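# Flip the toast in the pan, then set the turner down

## Task

Use the steel turner (spatula) if helpful to flip the toast slice so it rests flat inside the frying pan with its browned side up, then put the turner down on the table clear of both the pan and the hot plate. Neither hand nor arm, alone or together, may ever contact the toast, the hot plate's heating surface, or any part of the pan other than its plastic handle; one such contact fails the task immediately. The pan and hot plate are not fixed, and at the end the pan must sit level and centred on the hot plate. Either arm may do any of the required steps.

## Robot and tools

ROBOT. Two arms face each other across a table: left_arm (base on the +y side) carries a left hand, right_arm a right hand. Each hand has little, ring, middle and index fingers plus a thumb with a bend motor and a turn motor. Cameras: cam_high, cam_low, cam_left_wrist, cam_right_wrist, each 672x504.

FRAMES. Scene frame: origin on the tabletop halfway between the nominal arm bases, z=0 at the tabletop, +z up. Reported positions (m), quaternions (wxyz) and velocities use this frame. Each arm's hand point sits 0.05 m in front of the palm and 0.15 m from the wrist flange along the fingers; its +z runs along the straight fingers, +y out of the palm, +x across the palm away from the thumb on the right hand and toward the thumb on the left hand. Commanded offsets are expressed in the current Hand target's own axes, not the scene frame. Printed positions may be off by a few cm.

ROW LAYOUT. Every command row is one flat list of 28 numbers, each in [-1, 1], covering both arms even if only one moves: left dx, dy, dz, rx, ry, rz; left little, ring, middle, index, thumb_bend, thumb_turn, force_limit, speed; then the same 14 for the right arm. dx..rz are an offset (not a pose) from that arm's Hand target at the start of the action or move, in the Hand target's axes; 1.0 equals 0.6 m of travel or 180 degrees, and rx, ry, rz form one rotation vector. All zeros for an arm re-commands its current Hand target. Finger numbers are absolute targets: +1 open/straight, -1 closed; thumb_turn +1 beside the palm, -1 opposite the fingers. force_limit maps -1..+1 to about 0..10 N (0..15 N for thumb motors); speed rises from near zero at -1 to full at +0.48 and above. There is no 'no change' value: to keep a hand as it is, repeat the hand numbers last sent to it (or, before any were sent this scene, its hand_measured plus hand_force_limit and hand_speed). Orientation commands are clipped to within 32 degrees of the measured one per step.

TOOLS.
execute_actions(actions, cameras): actions is a list of actions, each a list of up to 15 rows applied one per 1/30 s; a short action holds its last row for the remaining steps. Every row in an action counts from the action's starting Hand target, so repeating an offset in a new action moves further. An empty list just returns state and images.
move(target, speed, blend, stop_force, zero, blocking, cameras): target is one 28-number row or a list of up to 15 rows, all offsets from the same starting Hand targets. Straight-line paths, no obstacle avoidance, at most 10 s total. speed in m/s, 0.002 to 3.6 (default 0.25), one value or one per target. blend in m rounds corners in a list. stop_force in N, 3 to 120, ends an arm's path when its wrist sensor feels that much push against its motion; not reliable for turning moves or light loose objects; omit it when backing away from a contact. zero (with stop_force) re-zeroes the sensor first, default true. blocking=false returns after about 0.5 s while the move continues (not allowed with stop_force).
wait(seconds 0-10, cameras): lets time pass holding commands.
stop(cameras): brakes a running move.
zoom_image(camera, region=[x0,y0,x1,y1]): pixel region at most 504x504 of that camera's latest image.
show_instructions(): shows the reference pages.
zero_wrist_force(arm): arm is left_arm or right_arm.
finished_scene(scene): ends scene 1 or 2; irreversible.

RESULTS. Each result gives per-arm joint positions, velocities ("within noise" when still) and torques, end_effector_position and quaternion, Hand target (the last commanded pose after clipping; next offsets count from it), wrist force/torque in the flange's axes plus the peak since last report, and per-hand hand_measured, hand_stopped_by (moving, target, force, stalled, fault), hand_load_n (positive when pushed open), in finger order. A move adds a 'move:' line: done, off_target, moving, held or fault, and limits such as paced or held. Done does not prove nothing was touched. The hand often rests slightly short of its target; send the missing distance as a new offset.

GRIPPING. With the thumb turned in front, the hand holds objects about 0.035-0.065 m thick, handles down to about 0.025 m. Close slowly (speed -0.94 or lower) for a gentle grip. To grip harder, raise force_limit and send a more closed target.

CAUTIONS. Arms are stiff: aiming even slightly past a firm contact can trigger a fault stop (contact force around 150 N, or joint torque limits; wrist joints only 25.7 N m) that freezes the arm 10 s. Keep the wrist bracket and low-hanging wrist away from the table, pan and hot plate. Do not pass close to an arm's own base. Keep the arms from pressing on each other. Avoid fast swings, slams, drops and releasing moving objects; nothing may fall or be left off the table. Hot motors (70 °C warning, 85 °C stop) come from holding loads or straining. Loose items may be nudged occasionally. Time spent thinking advances the scene.

Each tool is called after "Request:" as a command line: name --argument value for each argument, lists and objects as JSON in quotes; but a table of rows of numbers goes row by row, as --pt "numbers of a row", without its own name.

Reference images:

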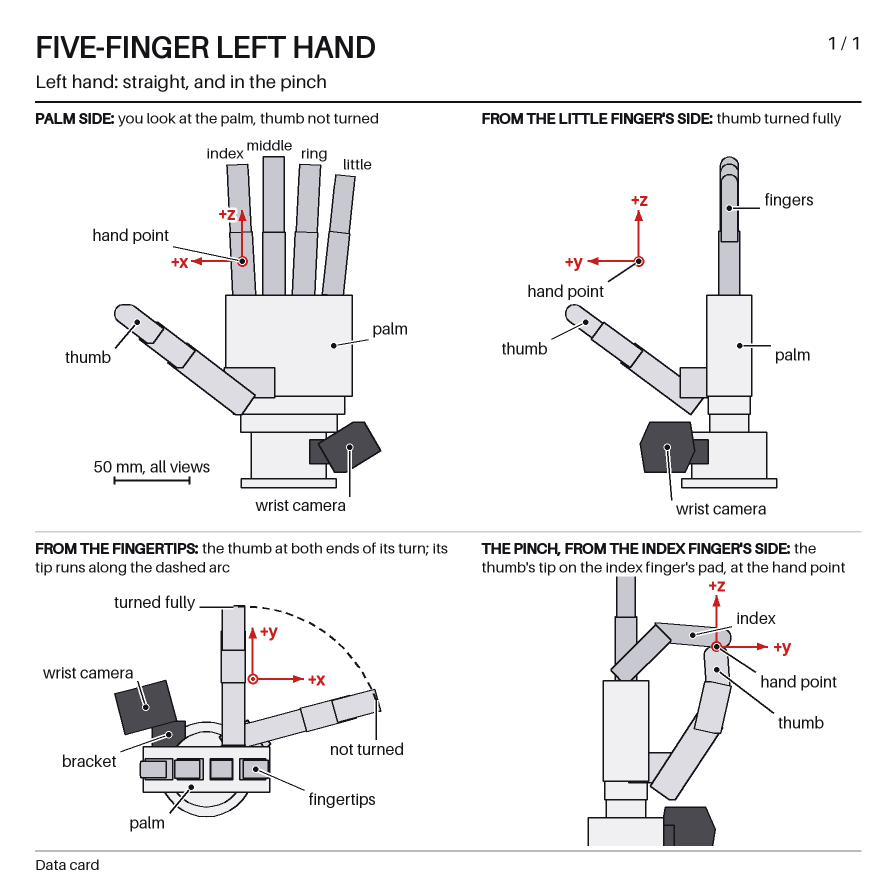

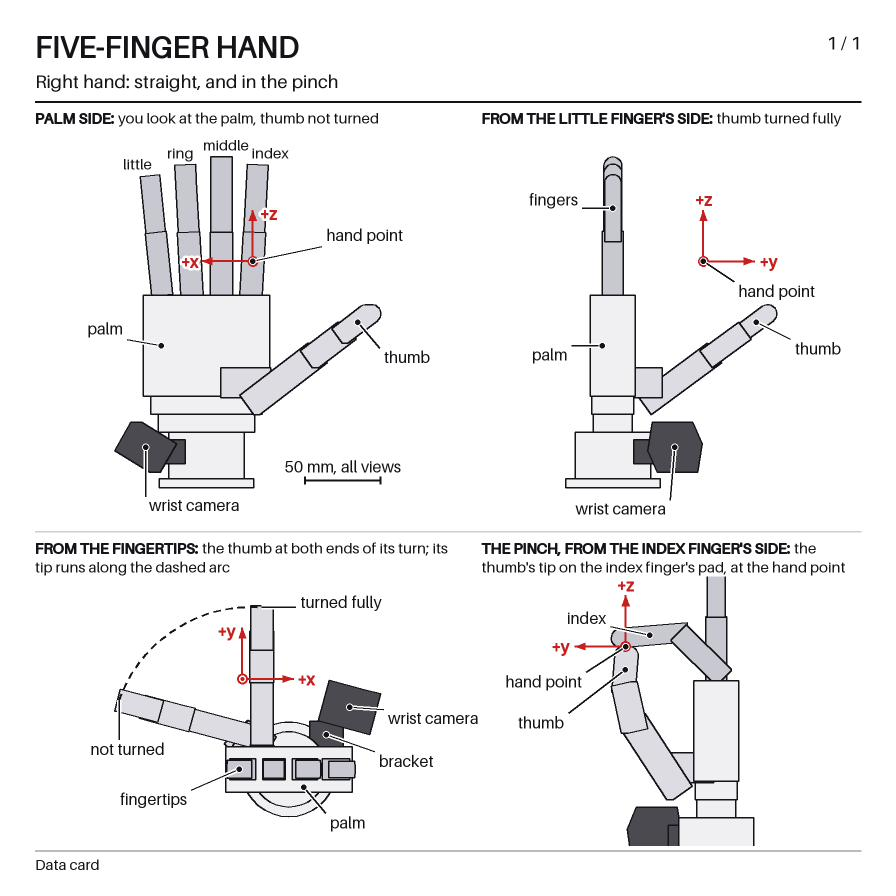

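## Session

Request:
wait --seconds 0

Request:
zoom_image --camera "cam_high" --region '[200, 160, 480, 370]'

Scene clock: 0.00 s.
left_arm: end_effector_position=(+0.2165, +0.0551, +0.2638) hand_measured=(+1.000, +1.000, +1.000, +1.000, +1.000, +1.000) hand_load_n=(+0.0, +0.0, +0.0, +0.0, +0.0, +0.0) hand_stopped_by=(target, target, target, target, target, target) hand_force_limit=0.00 hand_speed=-0.80 end_effector_quat_wxyz=(+0.087, +0.851, +0.006, -0.518) | right_arm: end_effector_position=(+0.1714, -0.3251, +0.3706) hand_measured=(+1.000, +1.000, +1.000, +1.000, +1.000, +1.000) hand_load_n=(+0.0, +0.0, +0.0, +0.0, +0.0, +0.0) hand_stopped_by=(target, target, target, target, target, target) hand_force_limit=0.00 hand_speed=-0.80 end_effector_quat_wxyz=(-0.278, -0.482, +0.804, +0.210)
Joint positions: left_arm=[4.154 -2.257 -1.358 1.082 -0.899 1.321] | right_arm=[-1.623 -1.398 1.696 1.985 1.549 -2.732]
Joint velocities: within noise
Joint torques (N m): no reading
Wrist force (N): no reading
Wrist torque (N m): no reading
Wrist force, peak (N): no reading
Hand target: left_arm +0.2165, +0.0551, +0.2638; +0.087, +0.851, +0.006, -0.518 | right_arm +0.1714, -0.3251, +0.3706; -0.278, -0.482, +0.804, +0.210

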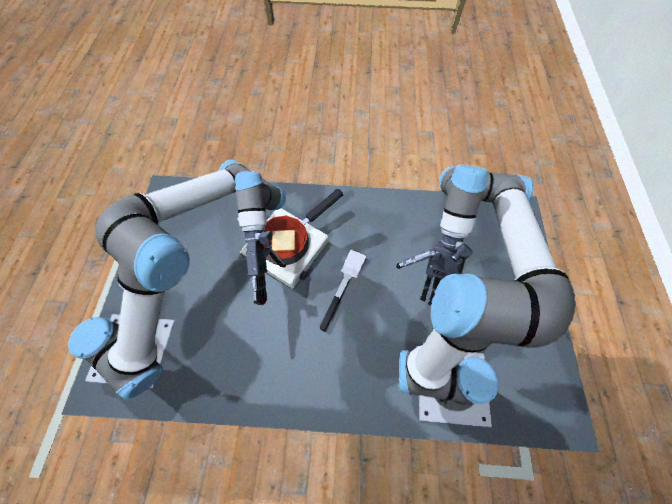

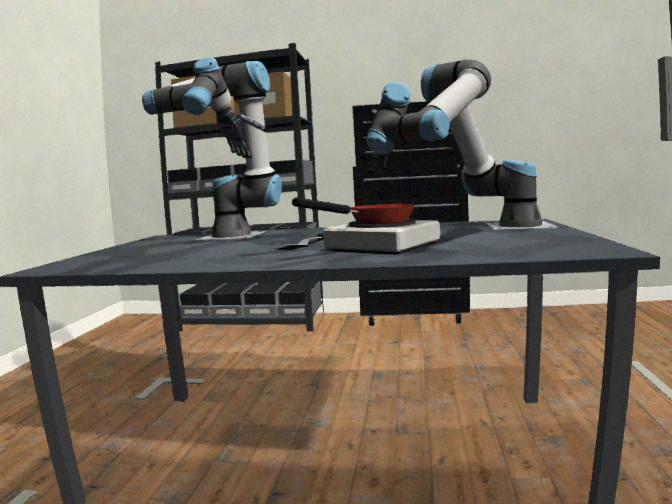

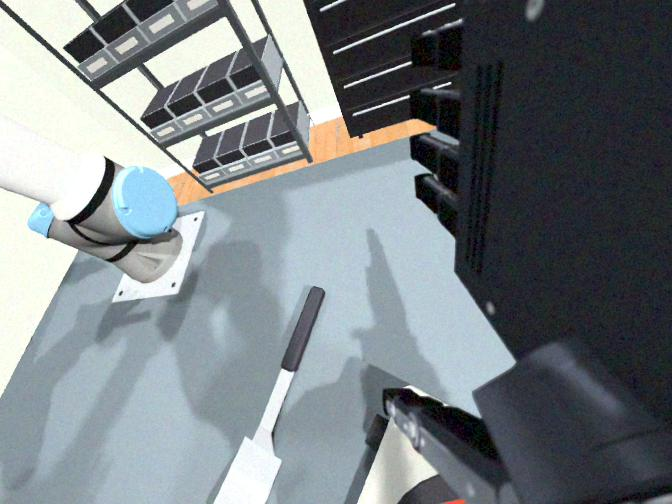

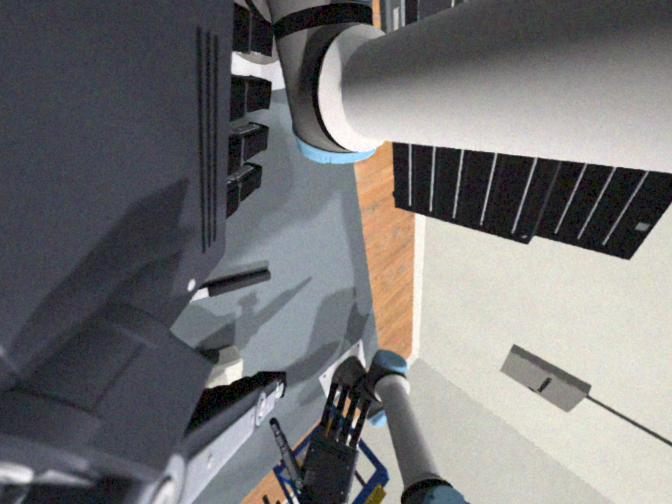

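Scaled by 1.800.

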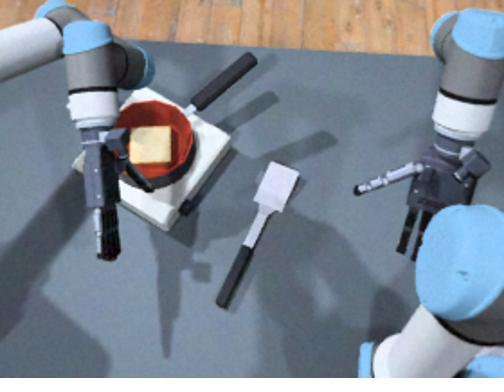

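Request:
move --pt "-0.1765 0.0284 -0.0896 0 0 0 1 1 1 1 1 1 0 -0.8 0 0 0 0 0 0 1 1 1 1 1 1 0 -0.8" --pt "-0.0527 -0.2981 -0.437 0.316 0.2251 0.4474 1 1 1 1 1 1 0 -0.8 -0.2588 -0.1635 -0.0588 0.1635 -0.1659 0.2486 1 1 1 1 1 1 0 -0.8" --pt "0.1254 -0.3268 -0.3467 0.316 0.2251 0.4474 1 1 1 1 1 1 0 -0.8 -0.2588 -0.1635 -0.0588 0.1635 -0.1659 0.2486 1 1 1 1 1 1 0 -0.8" --speed 0.3 --blend 0.03

Request:
zoom_image --camera "cam_high" --region '[230, 180, 400, 340]'

Scene clock: 31.10 s.
left_arm: end_effector_position=(+0.4149, +0.2743, +0.2627) hand_measured=(+1.000, +1.000, +1.000, +1.000, +1.000, +1.000) hand_load_n=(+0.0, +0.0, +0.0, +0.0, +0.0, +0.0) hand_stopped_by=(target, target, target, target, target, target) hand_force_limit=0.00 hand_speed=-0.80 end_effector_quat_wxyz=(+0.000, +0.707, -0.707, +0.000) | right_arm: end_effector_position=(+0.3179, -0.2330, +0.2998) hand_measured=(+1.000, +1.000, +1.000, +1.000, +1.000, +1.000) hand_load_n=(+0.0, +0.0, +0.0, +0.0, +0.0, +0.0) hand_stopped_by=(target, target, target, target, target, target) hand_force_limit=0.00 hand_speed=-0.80 end_effector_quat_wxyz=(+0.000, -0.131, +0.991, +0.000)
Joint positions: left_arm=[4.455 -2.106 -1.074 1.609 -1.571 2.845] | right_arm=[-1.345 -1.413 1.495 1.489 1.571 -1.629]
Joint velocities: within noise
Joint torques (N m): left_arm=[8.28 42.67 6.57 0 2.88 2.49] | right_arm=[8.45 -13.14 -33.52 0.69 1.97 2.37]
Wrist force (N): left_arm=[1.2 0.5 -0.3] | right_arm=[0.1 0.4 -0.5]
Wrist torque (N m): left_arm=[0.25 -0.32 0.37] | right_arm=[0.17 0.01 -0.01]
Wrist force, peak (N): left_arm=[-1.6 0.5 -0.8] | right_arm=[0.2 0.7 -0.7]
Hand target: left_arm +0.4149, +0.2743, +0.2627; +0.000, +0.707, -0.707, +0.000 | right_arm +0.3179, -0.2330, +0.2998; +0.000, -0.131, +0.991, +0.000
Off the commanded pose: left_arm 0.000 m, 0 deg | right_arm 0.000 m, 0 deg.
move: done

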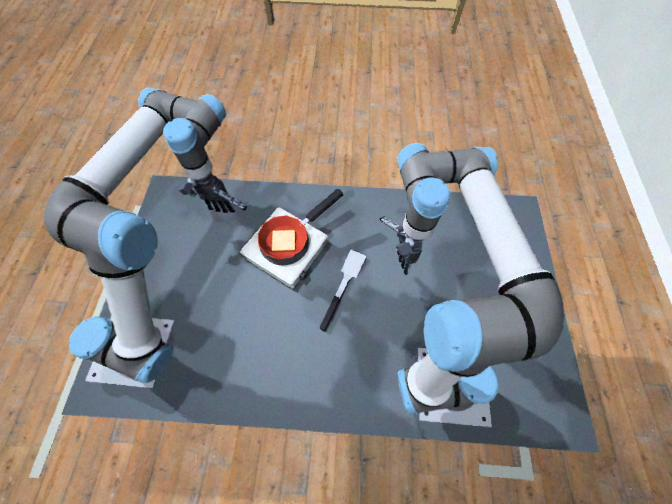

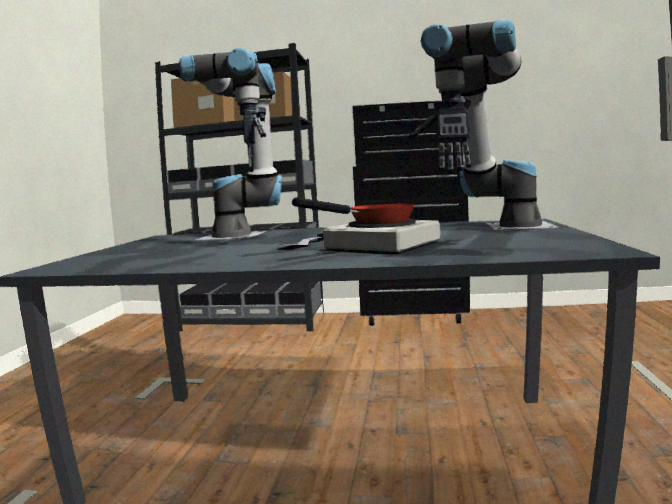

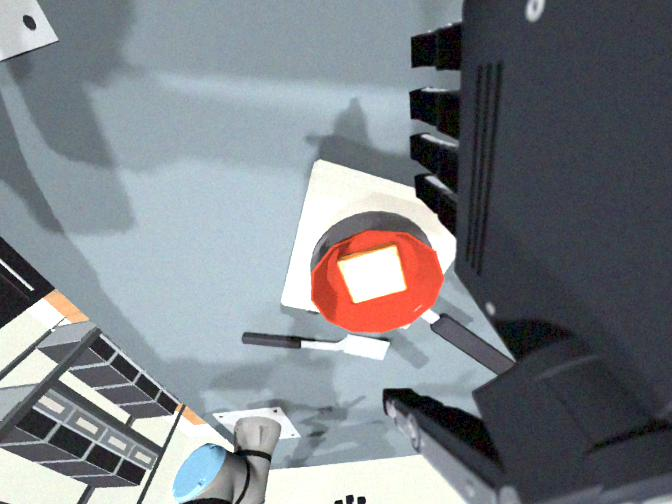

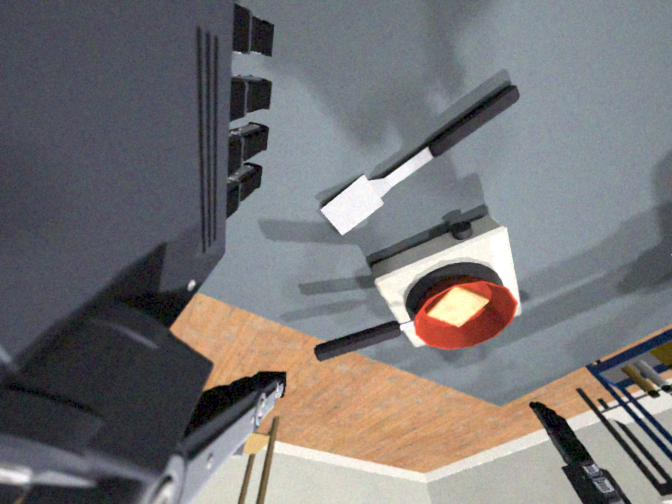

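Scaled by 2.965.

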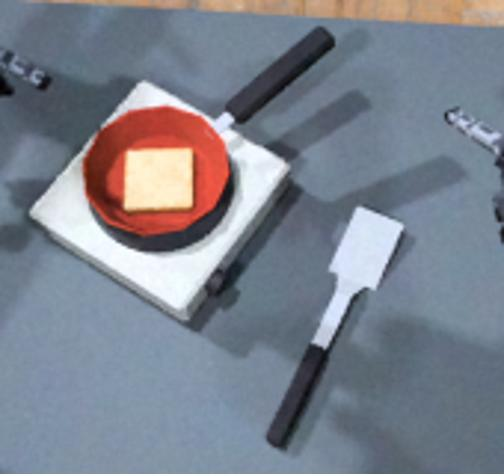

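Request:
move --pt "0 0 0 0 0 0 1 1 1 1 1 1 0 -0.8 0 0.328 -0.428 -0.4333 0 0 1 1 1 1 1 1 0 -0.8" --pt "0 0 0 0 0 0 1 1 1 1 1 1 0 -0.8 0 0.184 -0.7377 -0.6944 0 0 1 1 1 1 1 1 0 -0.8" --speed 0.45 --blend 0.05 --cameras '["cam_high","cam_low"]'

Scene clock: 45.27 s.
left_arm: end_effector_position=(+0.4149, +0.2743, +0.2627) hand_measured=(+1.000, +1.000, +1.000, +1.000, +1.000, +1.000) hand_load_n=(+0.0, +0.0, +0.0, +0.0, +0.0, +0.0) hand_stopped_by=(target, target, target, target, target, target) hand_force_limit=0.00 hand_speed=-0.80 end_effector_quat_wxyz=(+0.000, +0.707, -0.707, +0.000) | right_arm: end_effector_position=(+0.2892, -0.1264, +0.7424) hand_measured=(+1.000, +1.000, +1.000, +1.000, +1.000, +1.000) hand_load_n=(+0.0, +0.0, +0.0, +0.0, +0.0, +0.0) hand_stopped_by=(target, target, target, target, target, target) hand_force_limit=0.00 hand_speed=-0.80 end_effector_quat_wxyz=(-0.116, -0.061, +0.458, +0.879)
Joint positions: left_arm=[4.455 -2.106 -1.074 1.609 -1.571 2.845] | right_arm=[-1.344 -1.415 1.477 1.426 -0.613 -1.47]
Joint velocities: within noise
Joint torques (N m): left_arm=[8.95 45.51 7.88 0.24 2.78 2.36] | right_arm=[8.16 -13.73 -35.77 0.53 -2.91 2.26]
Wrist force (N): left_arm=[0.9 0.7 -0.3] | right_arm=[-0.8 0.8 0.3]
Wrist torque (N m): left_arm=[0.29 -0.28 0.34] | right_arm=[0.03 0.08 0.00]
Wrist force, peak (N): left_arm=[1.4 0.6 -0.2] | right_arm=[-1.0 1.1 0.6]
Hand target: left_arm +0.4149, +0.2743, +0.2627; +0.000, +0.707, -0.707, +0.000 | right_arm +0.2892, -0.1264, +0.7425; -0.117, -0.061, +0.458, +0.879
Off the commanded pose: left_arm 0.000 m, 0 deg | right_arm 0.000 m, 0 deg.
move: done
Images, in order (width x height): cam_high 672x504, cam_low 672x504.

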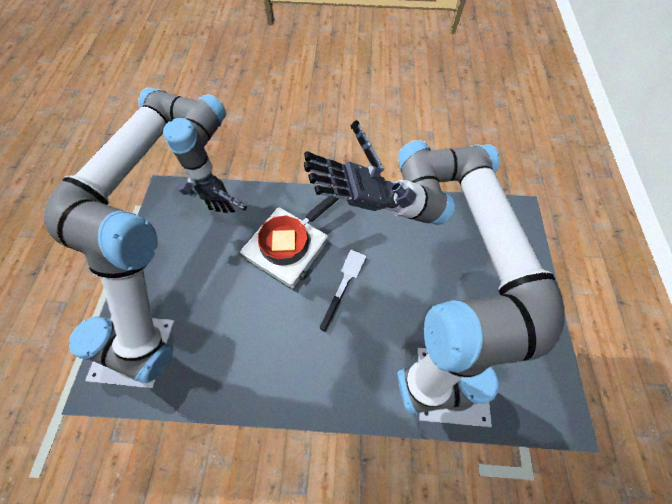

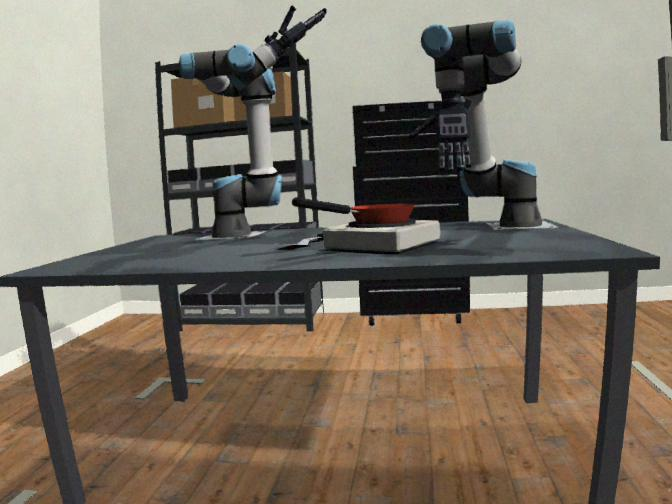

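Request:
move --pt "0 0 0 0 0 0 1 1 1 1 1 1 0 -0.8 0.3793 -0.2151 -0.1508 0 0.287 -0.4095 1 1 1 1 1 1 0 -0.8" --pt "0 0 0 0 0 0 1 1 1 1 1 1 0 -0.8 0.1167 -0.5258 -0.3685 0 0.573 -0.818 1 1 1 1 1 1 0 -0.8" --speed 0.45 --blend 0.05 --cameras '["cam_high","cam_low"]'

Scene clock: 52.57 s.
left_arm: end_effector_position=(+0.4149, +0.2743, +0.2627) hand_measured=(+1.000, +1.000, +1.000, +1.000, +1.000, +1.000) hand_load_n=(+0.0, +0.0, +0.0, +0.0, +0.0, +0.0) hand_stopped_by=(target, target, target, target, target, target) hand_force_limit=0.00 hand_speed=-0.80 end_effector_quat_wxyz=(+0.000, +0.707, -0.707, +0.000) | right_arm: end_effector_position=(+0.2216, -0.1448, +0.3572) hand_measured=(+1.000, +1.000, +1.000, +1.000, +1.000, +1.000) hand_load_n=(+0.0, +0.0, +0.0, +0.0, +0.0, -0.5) hand_stopped_by=(target, target, target, target, target, target) hand_force_limit=0.00 hand_speed=-0.80 end_effector_quat_wxyz=(-0.457, +0.880, +0.116, -0.062)
Joint positions: left_arm=[4.455 -2.106 -1.074 1.609 -1.571 2.845] | right_arm=[-1.346 -1.909 1.921 -1.493 -0.614 -1.675]
Joint velocities: within noise
Joint torques (N m): left_arm=[8.2 44.41 6.59 -0.22 2.74 2.29] | right_arm=[8.38 -20.92 -10.55 -4.12 -0.47 2.23]
Wrist force (N): left_arm=[1.0 0.6 -0.4] | right_arm=[-0.4 0.9 -0.2]
Wrist torque (N m): left_arm=[0.27 -0.29 0.36] | right_arm=[0.28 0.07 -0.07]
Wrist force, peak (N): left_arm=[1.3 0.7 -0.4] | right_arm=[-1.1 2.4 0.7]
Hand target: left_arm +0.4149, +0.2743, +0.2627; +0.000, +0.707, -0.707, +0.000 | right_arm +0.2216, -0.1448, +0.3572; -0.457, +0.880, +0.116, -0.062
Off the commanded pose: left_arm 0.000 m, 0 deg | right_arm 0.000 m, 0 deg.
move: done
Images, in order (width x height): cam_high 672x504, cam_low 672x504.

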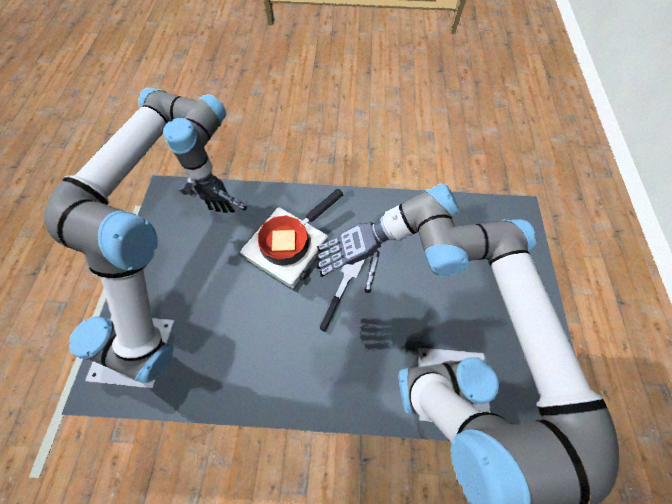

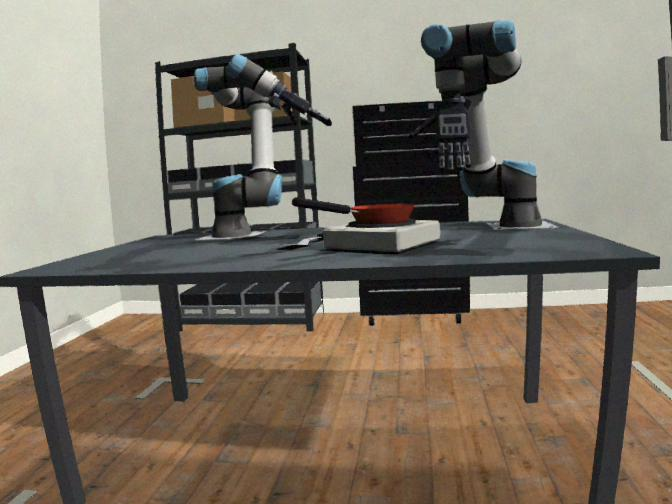

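Request:
zoom_image --camera "cam_high" --region '[250, 205, 320, 275]'

Request:
zoom_image --camera "cam_low" --region '[280, 180, 450, 260]'

Scaled by 7.200.

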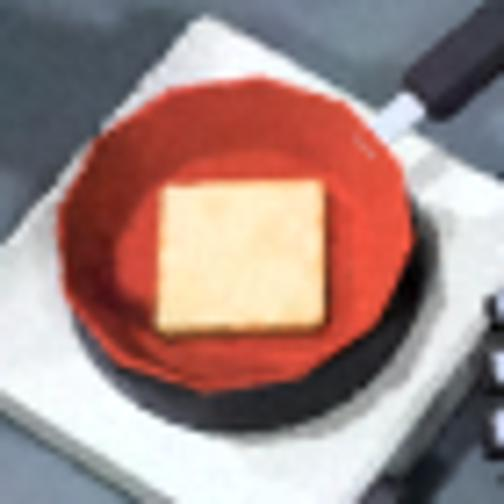

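Scaled by 2.965.

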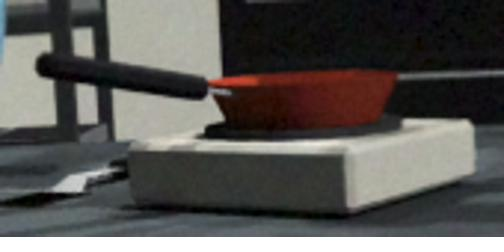

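Request:
move --target '[0,0,0,0,0,0,1,1,1,1,1,1,0,-0.8,0.0797,0.0133,0.0885,-0.3056,0,0,1,1,1,1,1,-1,0,0]' --speed 0.4 --cameras '[]'

Request:
move --target '[0,0,0,0,0,0,1,1,1,1,1,1,0,-0.8,0,0,0,0,0,-0.5,0.35,0.35,0.35,0.35,1,-1,0,0]' --speed 0.5 --cameras '["cam_high","cam_low"]'

Scene clock: 128.23 s.
left_arm: end_effector_position=(+0.4149, +0.2743, +0.2627) hand_measured=(+1.000, +1.000, +1.000, +1.000, +1.000, +1.000) hand_load_n=(+0.0, +0.0, +0.0, +0.0, +0.0, +0.0) hand_stopped_by=(target, target, target, target, target, target) hand_force_limit=0.00 hand_speed=-0.80 end_effector_quat_wxyz=(+0.000, +0.707, -0.707, +0.000) | right_arm: end_effector_position=(+0.2575, -0.0949, +0.3200) hand_measured=(+1.000, +1.000, +1.000, +1.000, +1.000, -1.000) hand_load_n=(+0.0, +0.0, +0.0, +0.0, +0.0, +0.0) hand_stopped_by=(target, target, target, target, target, target) hand_force_limit=0.00 hand_speed=0.00 end_effector_quat_wxyz=(+0.000, +0.991, +0.131, -0.002)
Joint positions: left_arm=[4.455 -2.106 -1.074 1.609 -1.571 2.845] | right_arm=[-0.773 -1.455 1.491 -1.603 -1.569 -1.057]
Joint velocities: within noise
Joint torques (N m): left_arm=[8.56 44.58 7.84 -0.14 2.66 2.5] | right_arm=[7.87 -17.02 -39.85 -0.37 -1.5 2.35]
Wrist force (N): left_arm=[0.9 0.7 -0.1] | right_arm=[-0.3 0.5 -0.5]
Wrist torque (N m): left_arm=[0.28 -0.28 0.34] | right_arm=[0.19 0.05 -0.02]
Wrist force, peak (N): left_arm=[1.2 1.0 -0.2] | right_arm=[-0.6 1.2 -1.0]
Hand target: left_arm +0.4149, +0.2743, +0.2627; +0.000, +0.707, -0.707, +0.000 | right_arm +0.2575, -0.0948, +0.3200; +0.001, +0.991, +0.131, -0.002
Off the commanded pose: left_arm 0.000 m, 0 deg | right_arm 0.000 m, 0 deg.
move: done
No camera images: "cameras" was empty.

Scene clock: 130.60 s.
left_arm: end_effector_position=(+0.4149, +0.2743, +0.2627) hand_measured=(+1.000, +1.000, +1.000, +1.000, +1.000, +1.000) hand_load_n=(+0.0, +0.0, +0.0, +0.0, +0.0, +0.5) hand_stopped_by=(target, target, target, target, target, target) hand_force_limit=0.00 hand_speed=-0.80 end_effector_quat_wxyz=(+0.000, +0.707, -0.707, +0.000) | right_arm: end_effector_position=(+0.2575, -0.0948, +0.3200) hand_measured=(+0.350, +0.350, +0.350, +0.350, +1.000, -1.000) hand_load_n=(+0.0, +0.0, +0.0, +0.0, +0.0, +0.0) hand_stopped_by=(target, target, target, target, target, target) hand_force_limit=0.00 hand_speed=0.00 end_effector_quat_wxyz=(-0.001, +0.608, +0.794, -0.002)
Joint positions: left_arm=[4.455 -2.106 -1.074 1.609 -1.571 2.845] | right_arm=[-0.73 -1.661 1.699 -1.605 -1.569 -2.585]
Joint velocities: within noise
Joint torques (N m): left_arm=[8.26 44.76 7.49 -0.1 2.66 2.54] | right_arm=[-11.34 -32.86 -9.99 -0.67 2.13 -2.8]
Wrist force (N): left_arm=[0.8 0.5 -0.4] | right_arm=[-0.2 0.5 -0.1]
Wrist torque (N m): left_arm=[0.26 -0.26 0.33] | right_arm=[0.17 0.05 -0.05]
Wrist force, peak (N): left_arm=[1.3 0.8 -0.2] | right_arm=[-0.1 0.6 -0.6]
Hand target: left_arm +0.4149, +0.2743, +0.2627; +0.000, +0.707, -0.707, +0.000 | right_arm +0.2575, -0.0948, +0.3200; -0.001, +0.608, +0.794, -0.002
Off the commanded pose: left_arm 0.000 m, 0 deg | right_arm 0.000 m, 0 deg.
move: done
Images, in order (width x height): cam_high 672x504, cam_low 672x504.

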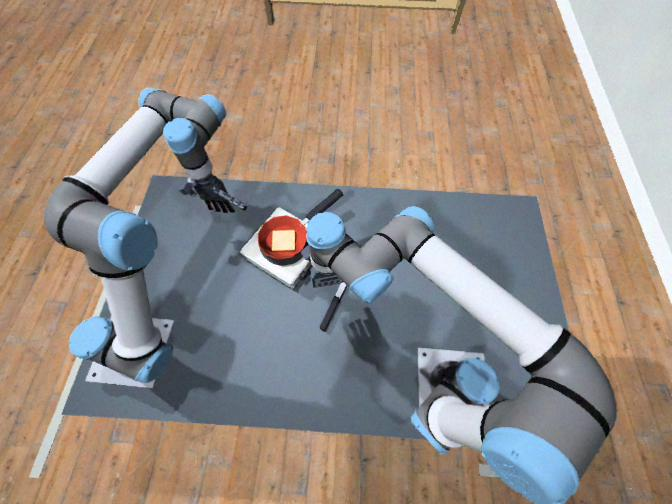

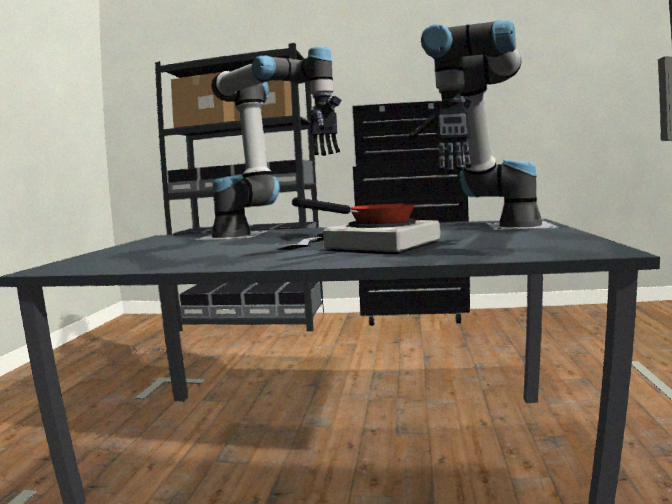

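Request:
move --target '[0,0,0,0,0,0,1,1,1,1,1,1,0,-0.8,0,0,0.333,0.2965,-0.1535,-0.277,0.35,0.35,0.35,0.35,1,-1,0,0]' --speed 0.35

Request:
zoom_image --camera "cam_high" --region '[270, 200, 400, 350]'

Scene clock: 135.60 s.
left_arm: end_effector_position=(+0.4149, +0.2743, +0.2627) hand_measured=(+1.000, +1.000, +1.000, +1.000, +1.000, +1.000) hand_load_n=(+0.0, +0.0, -0.5, +0.0, +0.0, +0.0) hand_stopped_by=(target, target, target, target, target, target) hand_force_limit=0.00 hand_speed=-0.80 end_effector_quat_wxyz=(+0.000, +0.707, -0.707, +0.000) | right_arm: end_effector_position=(+0.2568, -0.0952, +0.1203) hand_measured=(+0.350, +0.350, +0.350, +0.350, +1.000, -1.000) hand_load_n=(+0.0, +0.0, +0.0, +0.0, +0.0, +0.0) hand_stopped_by=(target, target, target, target, target, target) hand_force_limit=0.00 hand_speed=0.00 end_effector_quat_wxyz=(-0.086, +0.152, +0.861, -0.478) end_effector_velocity=(+0.000, +0.000, -0.001) end_effector_angular_velocity=(-0.005, +0.004, +0.003)
Joint positions: left_arm=[4.455 -2.106 -1.074 1.609 -1.571 2.845] | right_arm=[-0.667 -1.006 1.356 -0.932 -1.853 -3.326]
Joint velocities: left_arm=[within noise] | right_arm=[0.001 0.005 -0.002 0.003 -0.002 -0.001]
Joint torques (N m): left_arm=[7.96 43.81 7.05 -0.21 2.65 2.34] | right_arm=[8.59 -30.87 -33.64 1.79 -1.64 -2.74]
Wrist force (N): left_arm=[1.2 0.6 -0.3] | right_arm=[-0.5 1.1 -0.3]
Wrist torque (N m): left_arm=[0.26 -0.32 0.36] | right_arm=[0.30 0.07 -0.04]
Wrist force, peak (N): left_arm=[1.5 0.4 -0.1] | right_arm=[-0.6 1.6 0.0]
Hand target: left_arm +0.4149, +0.2743, +0.2627; +0.000, +0.707, -0.707, +0.000 | right_arm +0.2568, -0.0952, +0.1202; -0.086, +0.152, +0.861, -0.478
Off the commanded pose: left_arm 0.000 m, 0 deg | right_arm 0.000 m, 0 deg.
move: done

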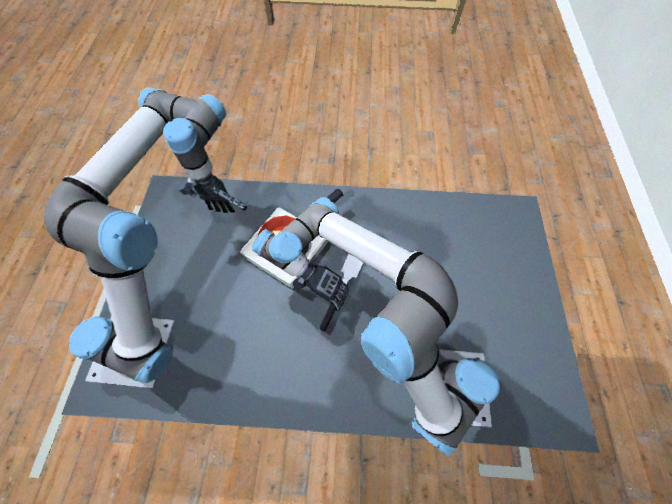

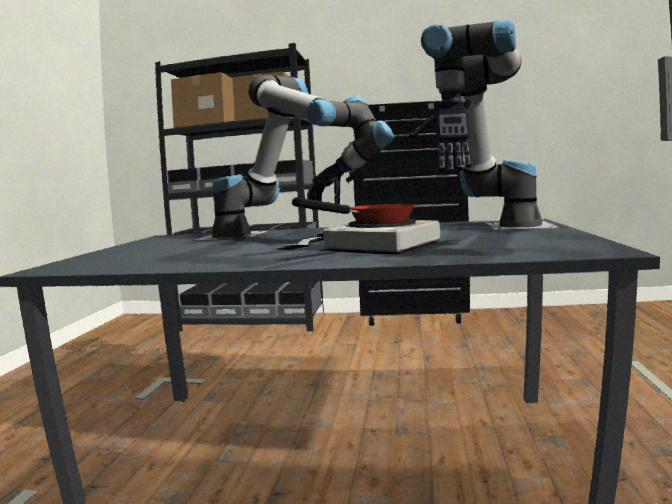

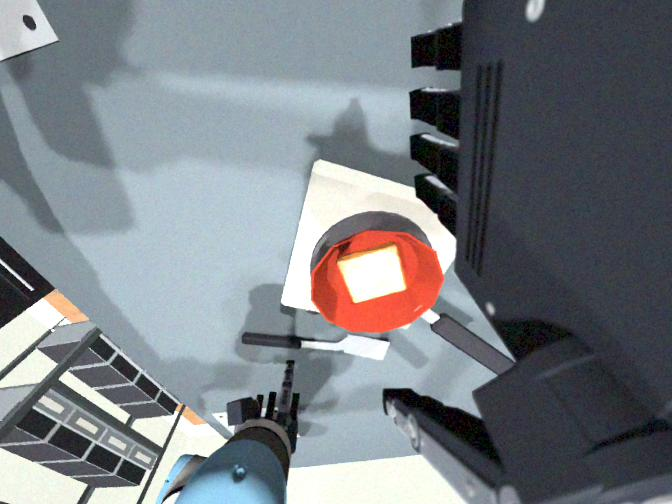

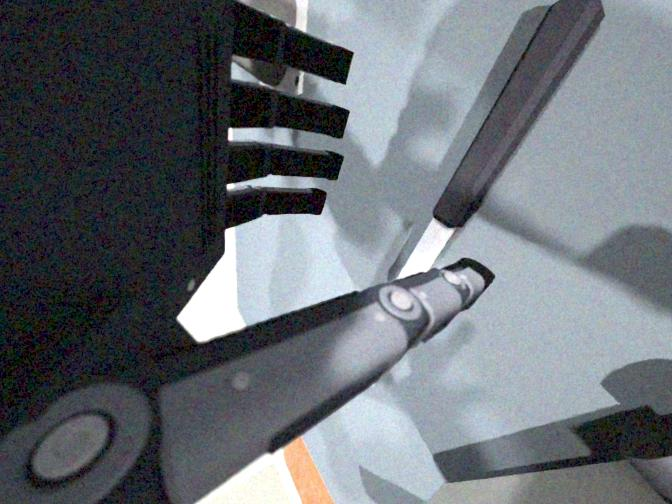

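Scaled by 3.360.

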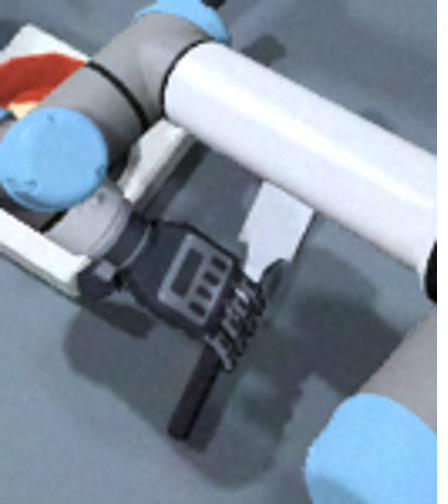

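Request:
move --target '[0,0,0,0,0,0,1,1,1,1,1,1,0,-0.8,0,0.1176,0.0735,0,0,0,0.35,0.35,0.35,0.35,1,-1,0,0]' --speed 0.08 --stop_force 5 --cameras '["cam_low","cam_left_wrist","cam_right_wrist"]'

Request:
zoom_image --camera "cam_low" --region '[240, 130, 460, 260]'

Request:
zoom_image --camera "cam_left_wrist" --region '[200, 280, 440, 480]'

Scene clock: 149.50 s.
left_arm: end_effector_position=(+0.4149, +0.2743, +0.2627) hand_measured=(+1.000, +1.000, +1.000, +1.000, +1.000, +1.000) hand_load_n=(+0.0, +0.0, +0.0, +0.0, +0.0, +0.0) hand_stopped_by=(target, target, target, target, target, target) hand_force_limit=0.00 hand_speed=-0.80 end_effector_quat_wxyz=(+0.000, +0.707, -0.707, +0.000) | right_arm: end_effector_position=(+0.2564, -0.0953, +0.0370) hand_measured=(+0.350, +0.350, +0.350, +0.350, +1.000, -1.000) hand_load_n=(-0.5, +0.0, -0.5, +0.0, +0.0, +0.0) hand_stopped_by=(target, target, target, target, target, target) hand_force_limit=0.00 hand_speed=0.00 end_effector_quat_wxyz=(-0.086, +0.152, +0.861, -0.478)
Joint positions: left_arm=[4.455 -2.106 -1.074 1.609 -1.571 2.845] | right_arm=[-0.666 -0.921 1.449 -1.109 -1.853 -3.326]
Joint velocities: within noise
Joint torques (N m): left_arm=[8.26 42.96 6.69 -0.41 2.74 2.33] | right_arm=[8.58 -32.87 -5.08 -1.65 1.09 -1.19]
Wrist force (N): left_arm=[0.9 0.7 -0.2] | right_arm=[-0.8 0.7 -0.1]
Wrist torque (N m): left_arm=[0.28 -0.29 0.35] | right_arm=[0.23 0.13 -0.06]
Wrist force, peak (N): left_arm=[1.3 0.7 -0.5] | right_arm=[-0.8 1.3 -0.1]
Hand target: left_arm +0.4149, +0.2743, +0.2627; +0.000, +0.707, -0.707, +0.000 | right_arm +0.2564, -0.0953, +0.0370; -0.086, +0.152, +0.861, -0.478
Off the commanded pose: left_arm 0.000 m, 0 deg | right_arm 0.000 m, 0 deg.
move: done
Images, in order (width x height): cam_low 672x504, cam_left_wrist 672x504, cam_right_wrist 672x504.

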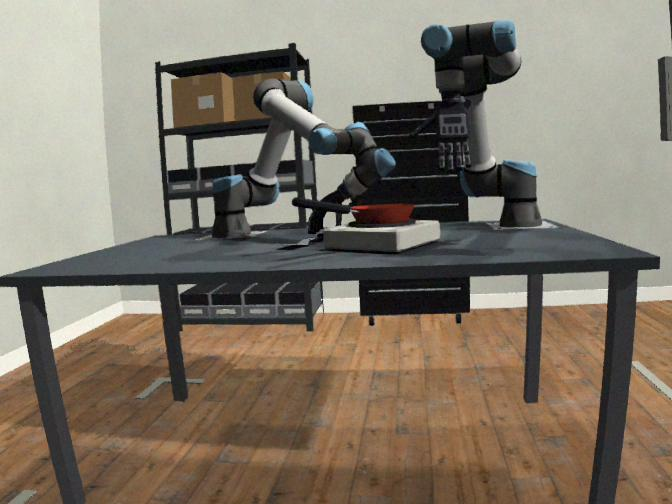

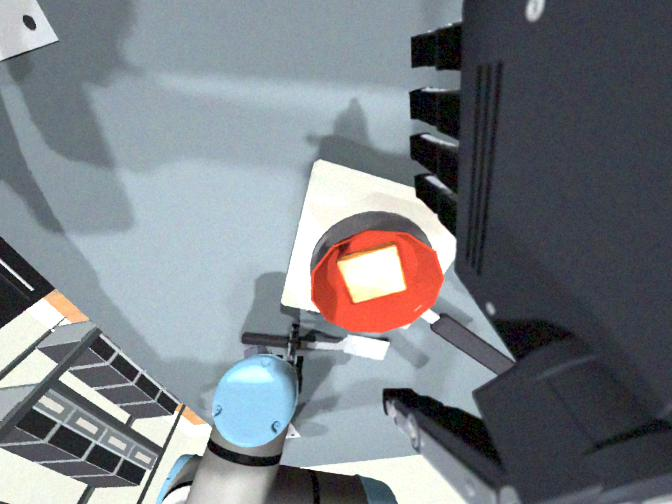

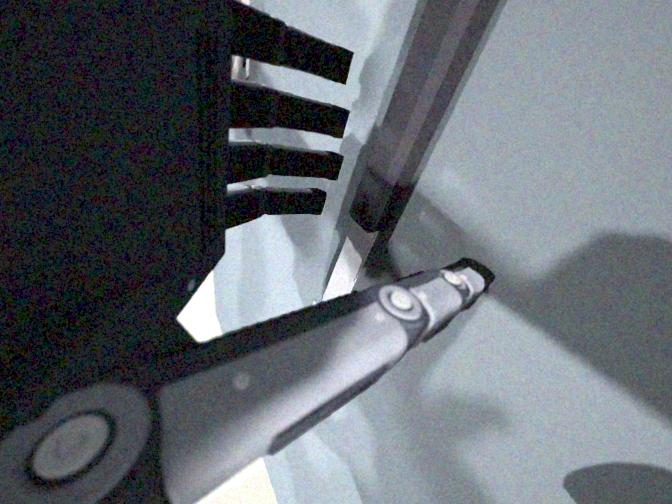

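Scaled by 2.291.

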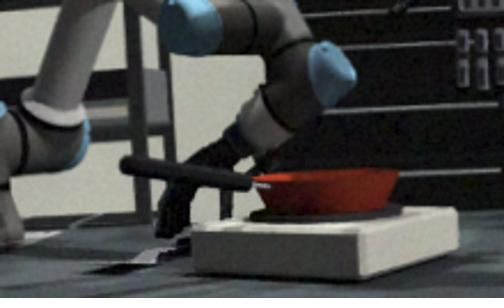

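Scaled by 2.100.

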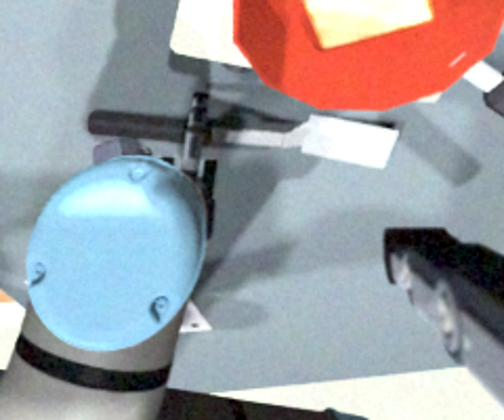

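Request:
move --target '[0,0,0,0,0,0,1,1,1,1,1,1,0,-0.8,0,0.0155,0.0097,0,0,0,0.35,0.35,0.35,0.35,1,-1,0,0]' --speed 0.03 --stop_force 4 --cameras '[]'

Request:
move --target '[0,0,0,0,0,0,1,1,1,1,1,1,0,-0.8,0,0,0,0,0,0,0,0,0,0,0.7,-1,-0.4,-0.5]' --speed 0.03 --cameras '["cam_left_wrist","cam_right_wrist"]'

Scene clock: 156.33 s.
left_arm: end_effector_position=(+0.4149, +0.2743, +0.2627) hand_measured=(+1.000, +1.000, +1.000, +1.000, +1.000, +1.000) hand_load_n=(+0.0, +0.0, +0.0, +0.0, +0.0, +0.0) hand_stopped_by=(target, target, target, target, target, target) hand_force_limit=0.00 hand_speed=-0.80 end_effector_quat_wxyz=(+0.000, +0.707, -0.707, +0.000) | right_arm: end_effector_position=(+0.2564, -0.0953, +0.0260) hand_measured=(+0.350, +0.350, +0.350, +0.350, +1.000, -1.000) hand_load_n=(+0.0, +0.0, +0.0, +0.0, +0.0, +0.0) hand_stopped_by=(target, target, target, target, target, target) hand_force_limit=0.00 hand_speed=0.00 end_effector_quat_wxyz=(-0.086, +0.152, +0.861, -0.478)
Joint positions: left_arm=[4.455 -2.106 -1.074 1.609 -1.571 2.845] | right_arm=[-0.666 -0.908 1.458 -1.131 -1.853 -3.326]
Joint velocities: within noise
Joint torques (N m): left_arm=[8.68 43.12 9.02 -0.42 2.68 2.19] | right_arm=[8.82 -32.67 -5.01 -1.68 0.38 -0.81]
Wrist force (N): left_arm=[1.0 0.5 -0.4] | right_arm=[-0.4 1.0 -0.3]
Wrist torque (N m): left_arm=[0.25 -0.29 0.35] | right_arm=[0.29 0.07 -0.02]
Wrist force, peak (N): left_arm=[1.3 0.5 -0.5] | right_arm=[-0.7 1.2 -0.1]
Hand target: left_arm +0.4149, +0.2743, +0.2627; +0.000, +0.707, -0.707, +0.000 | right_arm +0.2564, -0.0953, +0.0260; -0.086, +0.152, +0.861, -0.478
Off the commanded pose: left_arm 0.000 m, 0 deg | right_arm 0.000 m, 0 deg.
move: done
No camera images: "cameras" was empty.

Scene clock: 157.03 s.
left_arm: end_effector_position=(+0.4149, +0.2743, +0.2627) hand_measured=(+1.000, +1.000, +1.000, +1.000, +1.000, +1.000) hand_load_n=(+0.0, +0.0, +0.0, +0.0, +0.0, +0.0) hand_stopped_by=(target, target, target, target, target, target) hand_force_limit=0.00 hand_speed=-0.80 end_effector_quat_wxyz=(+0.000, +0.707, -0.707, +0.000) | right_arm: end_effector_position=(+0.2564, -0.0953, +0.0260) hand_measured=(+0.000, +0.000, +0.000, +0.000, +0.700, -1.000) hand_load_n=(+0.0, +0.0, +0.5, +0.0, +0.0, +0.0) hand_stopped_by=(target, target, target, target, target, target) hand_force_limit=-0.40 hand_speed=-0.50 end_effector_quat_wxyz=(-0.086, +0.152, +0.861, -0.478)
Joint positions: left_arm=[4.455 -2.106 -1.074 1.609 -1.571 2.845] | right_arm=[-0.666 -0.908 1.458 -1.131 -1.853 -3.326]
Joint velocities: within noise
Joint torques (N m): left_arm=[9.22 42.74 7.53 -0.5 2.54 2.01] | right_arm=[8.04 -34.66 -6.88 -1.07 1.49 0.11]
Wrist force (N): left_arm=[1.2 0.5 -0.2] | right_arm=[-0.6 0.8 -0.1]
Wrist torque (N m): left_arm=[0.26 -0.31 0.36] | right_arm=[0.25 0.11 -0.04]
Wrist force, peak (N): left_arm=[1.1 0.8 -0.5] | right_arm=[-0.7 1.1 -0.4]
Hand target: left_arm +0.4149, +0.2743, +0.2627; +0.000, +0.707, -0.707, +0.000 | right_arm +0.2564, -0.0953, +0.0260; -0.086, +0.152, +0.861, -0.478
Off the commanded pose: left_arm 0.000 m, 0 deg | right_arm 0.000 m, 0 deg.
move: done
Images, in order (width x height): cam_left_wrist 672x504, cam_right_wrist 672x504.

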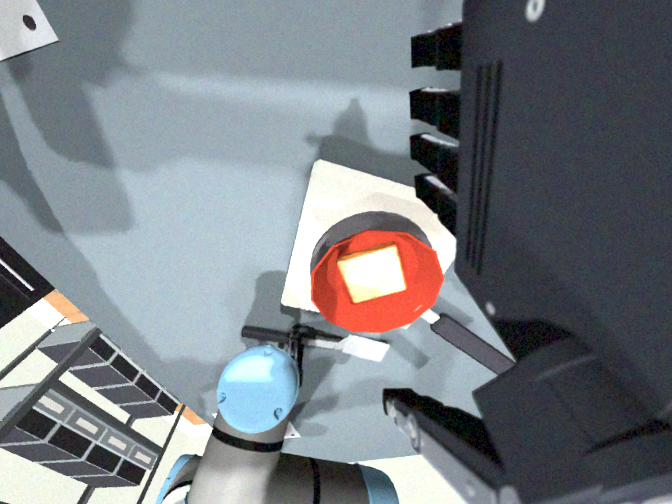

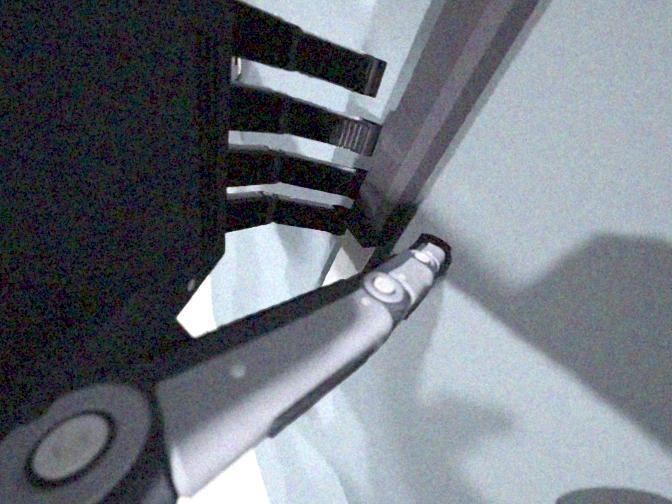

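Request:
move --target '[0,0,0,0,0,0,1,1,1,1,1,1,0,-0.8,0,0.0057,0.0035,0,0,0,0,0,0,0,0.7,-1,-0.4,-0.5]' --speed 0.02 --stop_force 4 --cameras '[]'

Request:
move --target '[0,0,0,0,0,0,1,1,1,1,1,1,0,-0.8,0,0,0,0,0,0,-0.4,-0.4,-0.4,-0.4,0.3,-1,-0.4,-0.85]' --speed 0.03 --cameras '["cam_left_wrist","cam_right_wrist"]'

Scene clock: 162.03 s.
left_arm: end_effector_position=(+0.4149, +0.2743, +0.2627) hand_measured=(+1.000, +1.000, +1.000, +1.000, +1.000, +1.000) hand_load_n=(+0.0, +0.0, +0.0, +0.0, +0.0, +0.0) hand_stopped_by=(target, target, target, target, target, target) hand_force_limit=0.00 hand_speed=-0.80 end_effector_quat_wxyz=(+0.000, +0.707, -0.707, +0.000) | right_arm: end_effector_position=(+0.2564, -0.0953, +0.0220) hand_measured=(+0.000, +0.000, +0.000, +0.000, +0.700, -1.000) hand_load_n=(+0.0, +0.0, +0.0, +0.0, +0.0, +0.0) hand_stopped_by=(target, target, target, target, target, target) hand_force_limit=-0.40 hand_speed=-0.50 end_effector_quat_wxyz=(-0.086, +0.152, +0.861, -0.478)
Joint positions: left_arm=[4.455 -2.106 -1.074 1.609 -1.571 2.845] | right_arm=[-0.666 -0.903 1.461 -1.14 -1.853 -3.326]
Joint velocities: within noise
Joint torques (N m): left_arm=[8.47 43.12 8.32 -0.52 2.4 2.33] | right_arm=[9.14 -32.85 -4.89 -1.64 1.84 2.27]
Wrist force (N): left_arm=[1.2 0.4 -0.1] | right_arm=[-0.7 1.1 -0.1]
Wrist torque (N m): left_arm=[0.23 -0.31 0.36] | right_arm=[0.30 0.12 -0.03]
Wrist force, peak (N): left_arm=[1.2 0.7 -0.3] | right_arm=[-0.7 1.3 -0.1]
Hand target: left_arm +0.4149, +0.2743, +0.2627; +0.000, +0.707, -0.707, +0.000 | right_arm +0.2564, -0.0953, +0.0220; -0.086, +0.152, +0.861, -0.478
Off the commanded pose: left_arm 0.000 m, 0 deg | right_arm 0.000 m, 0 deg.
move: done
No camera images: "cameras" was empty.

Scene clock: 163.27 s.
left_arm: end_effector_position=(+0.4149, +0.2743, +0.2627) hand_measured=(+1.000, +1.000, +1.000, +1.000, +1.000, +1.000) hand_load_n=(+0.0, +0.0, +0.0, +0.0, +0.0, +0.0) hand_stopped_by=(target, target, target, target, target, target) hand_force_limit=0.00 hand_speed=-0.80 end_effector_quat_wxyz=(+0.000, +0.707, -0.707, +0.000) | right_arm: end_effector_position=(+0.2564, -0.0953, +0.0220) hand_measured=(-0.400, -0.276, -0.164, -0.178, +0.612, -1.000) hand_load_n=(+0.0, +3.5, +1.0, +1.0, +5.0, -0.5) hand_stopped_by=(target, force, force, force, force, target) hand_force_limit=-0.40 hand_speed=-0.85 end_effector_quat_wxyz=(-0.086, +0.152, +0.861, -0.478)
Joint positions: left_arm=[4.455 -2.106 -1.074 1.609 -1.571 2.845] | right_arm=[-0.666 -0.903 1.461 -1.14 -1.853 -3.326]
Joint velocities: within noise
Joint torques (N m): left_arm=[8.16 43.58 6.92 -0.55 2.72 2.14] | right_arm=[8.48 -34.55 -6.41 -1.36 1.37 2.27]
Wrist force (N): left_arm=[1.0 0.5 -0.3] | right_arm=[-0.4 1.5 -0.3]
Wrist torque (N m): left_arm=[0.25 -0.28 0.35] | right_arm=[0.26 0.05 -0.03]
Wrist force, peak (N): left_arm=[1.2 0.6 -0.5] | right_arm=[-0.7 1.7 -0.4]
Hand target: left_arm +0.4149, +0.2743, +0.2627; +0.000, +0.707, -0.707, +0.000 | right_arm +0.2564, -0.0953, +0.0220; -0.086, +0.152, +0.861, -0.478
Off the commanded pose: left_arm 0.000 m, 0 deg | right_arm 0.000 m, 0 deg.
move: done
Images, in order (width x height): cam_left_wrist 672x504, cam_right_wrist 672x504.

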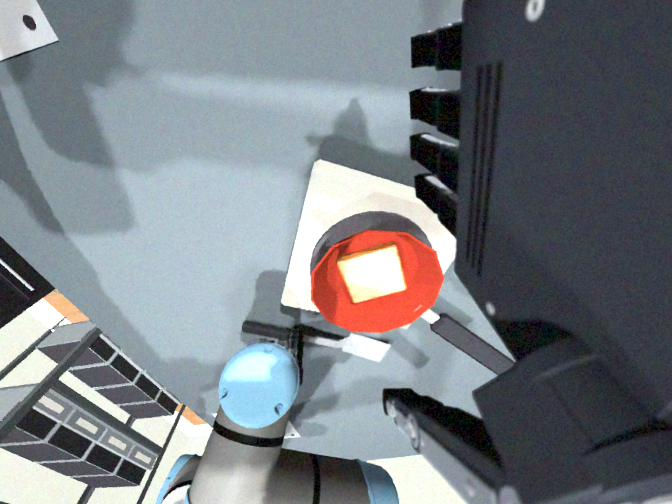

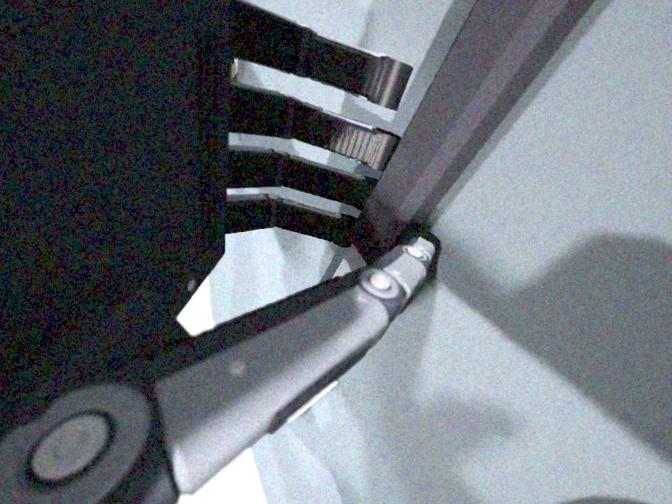

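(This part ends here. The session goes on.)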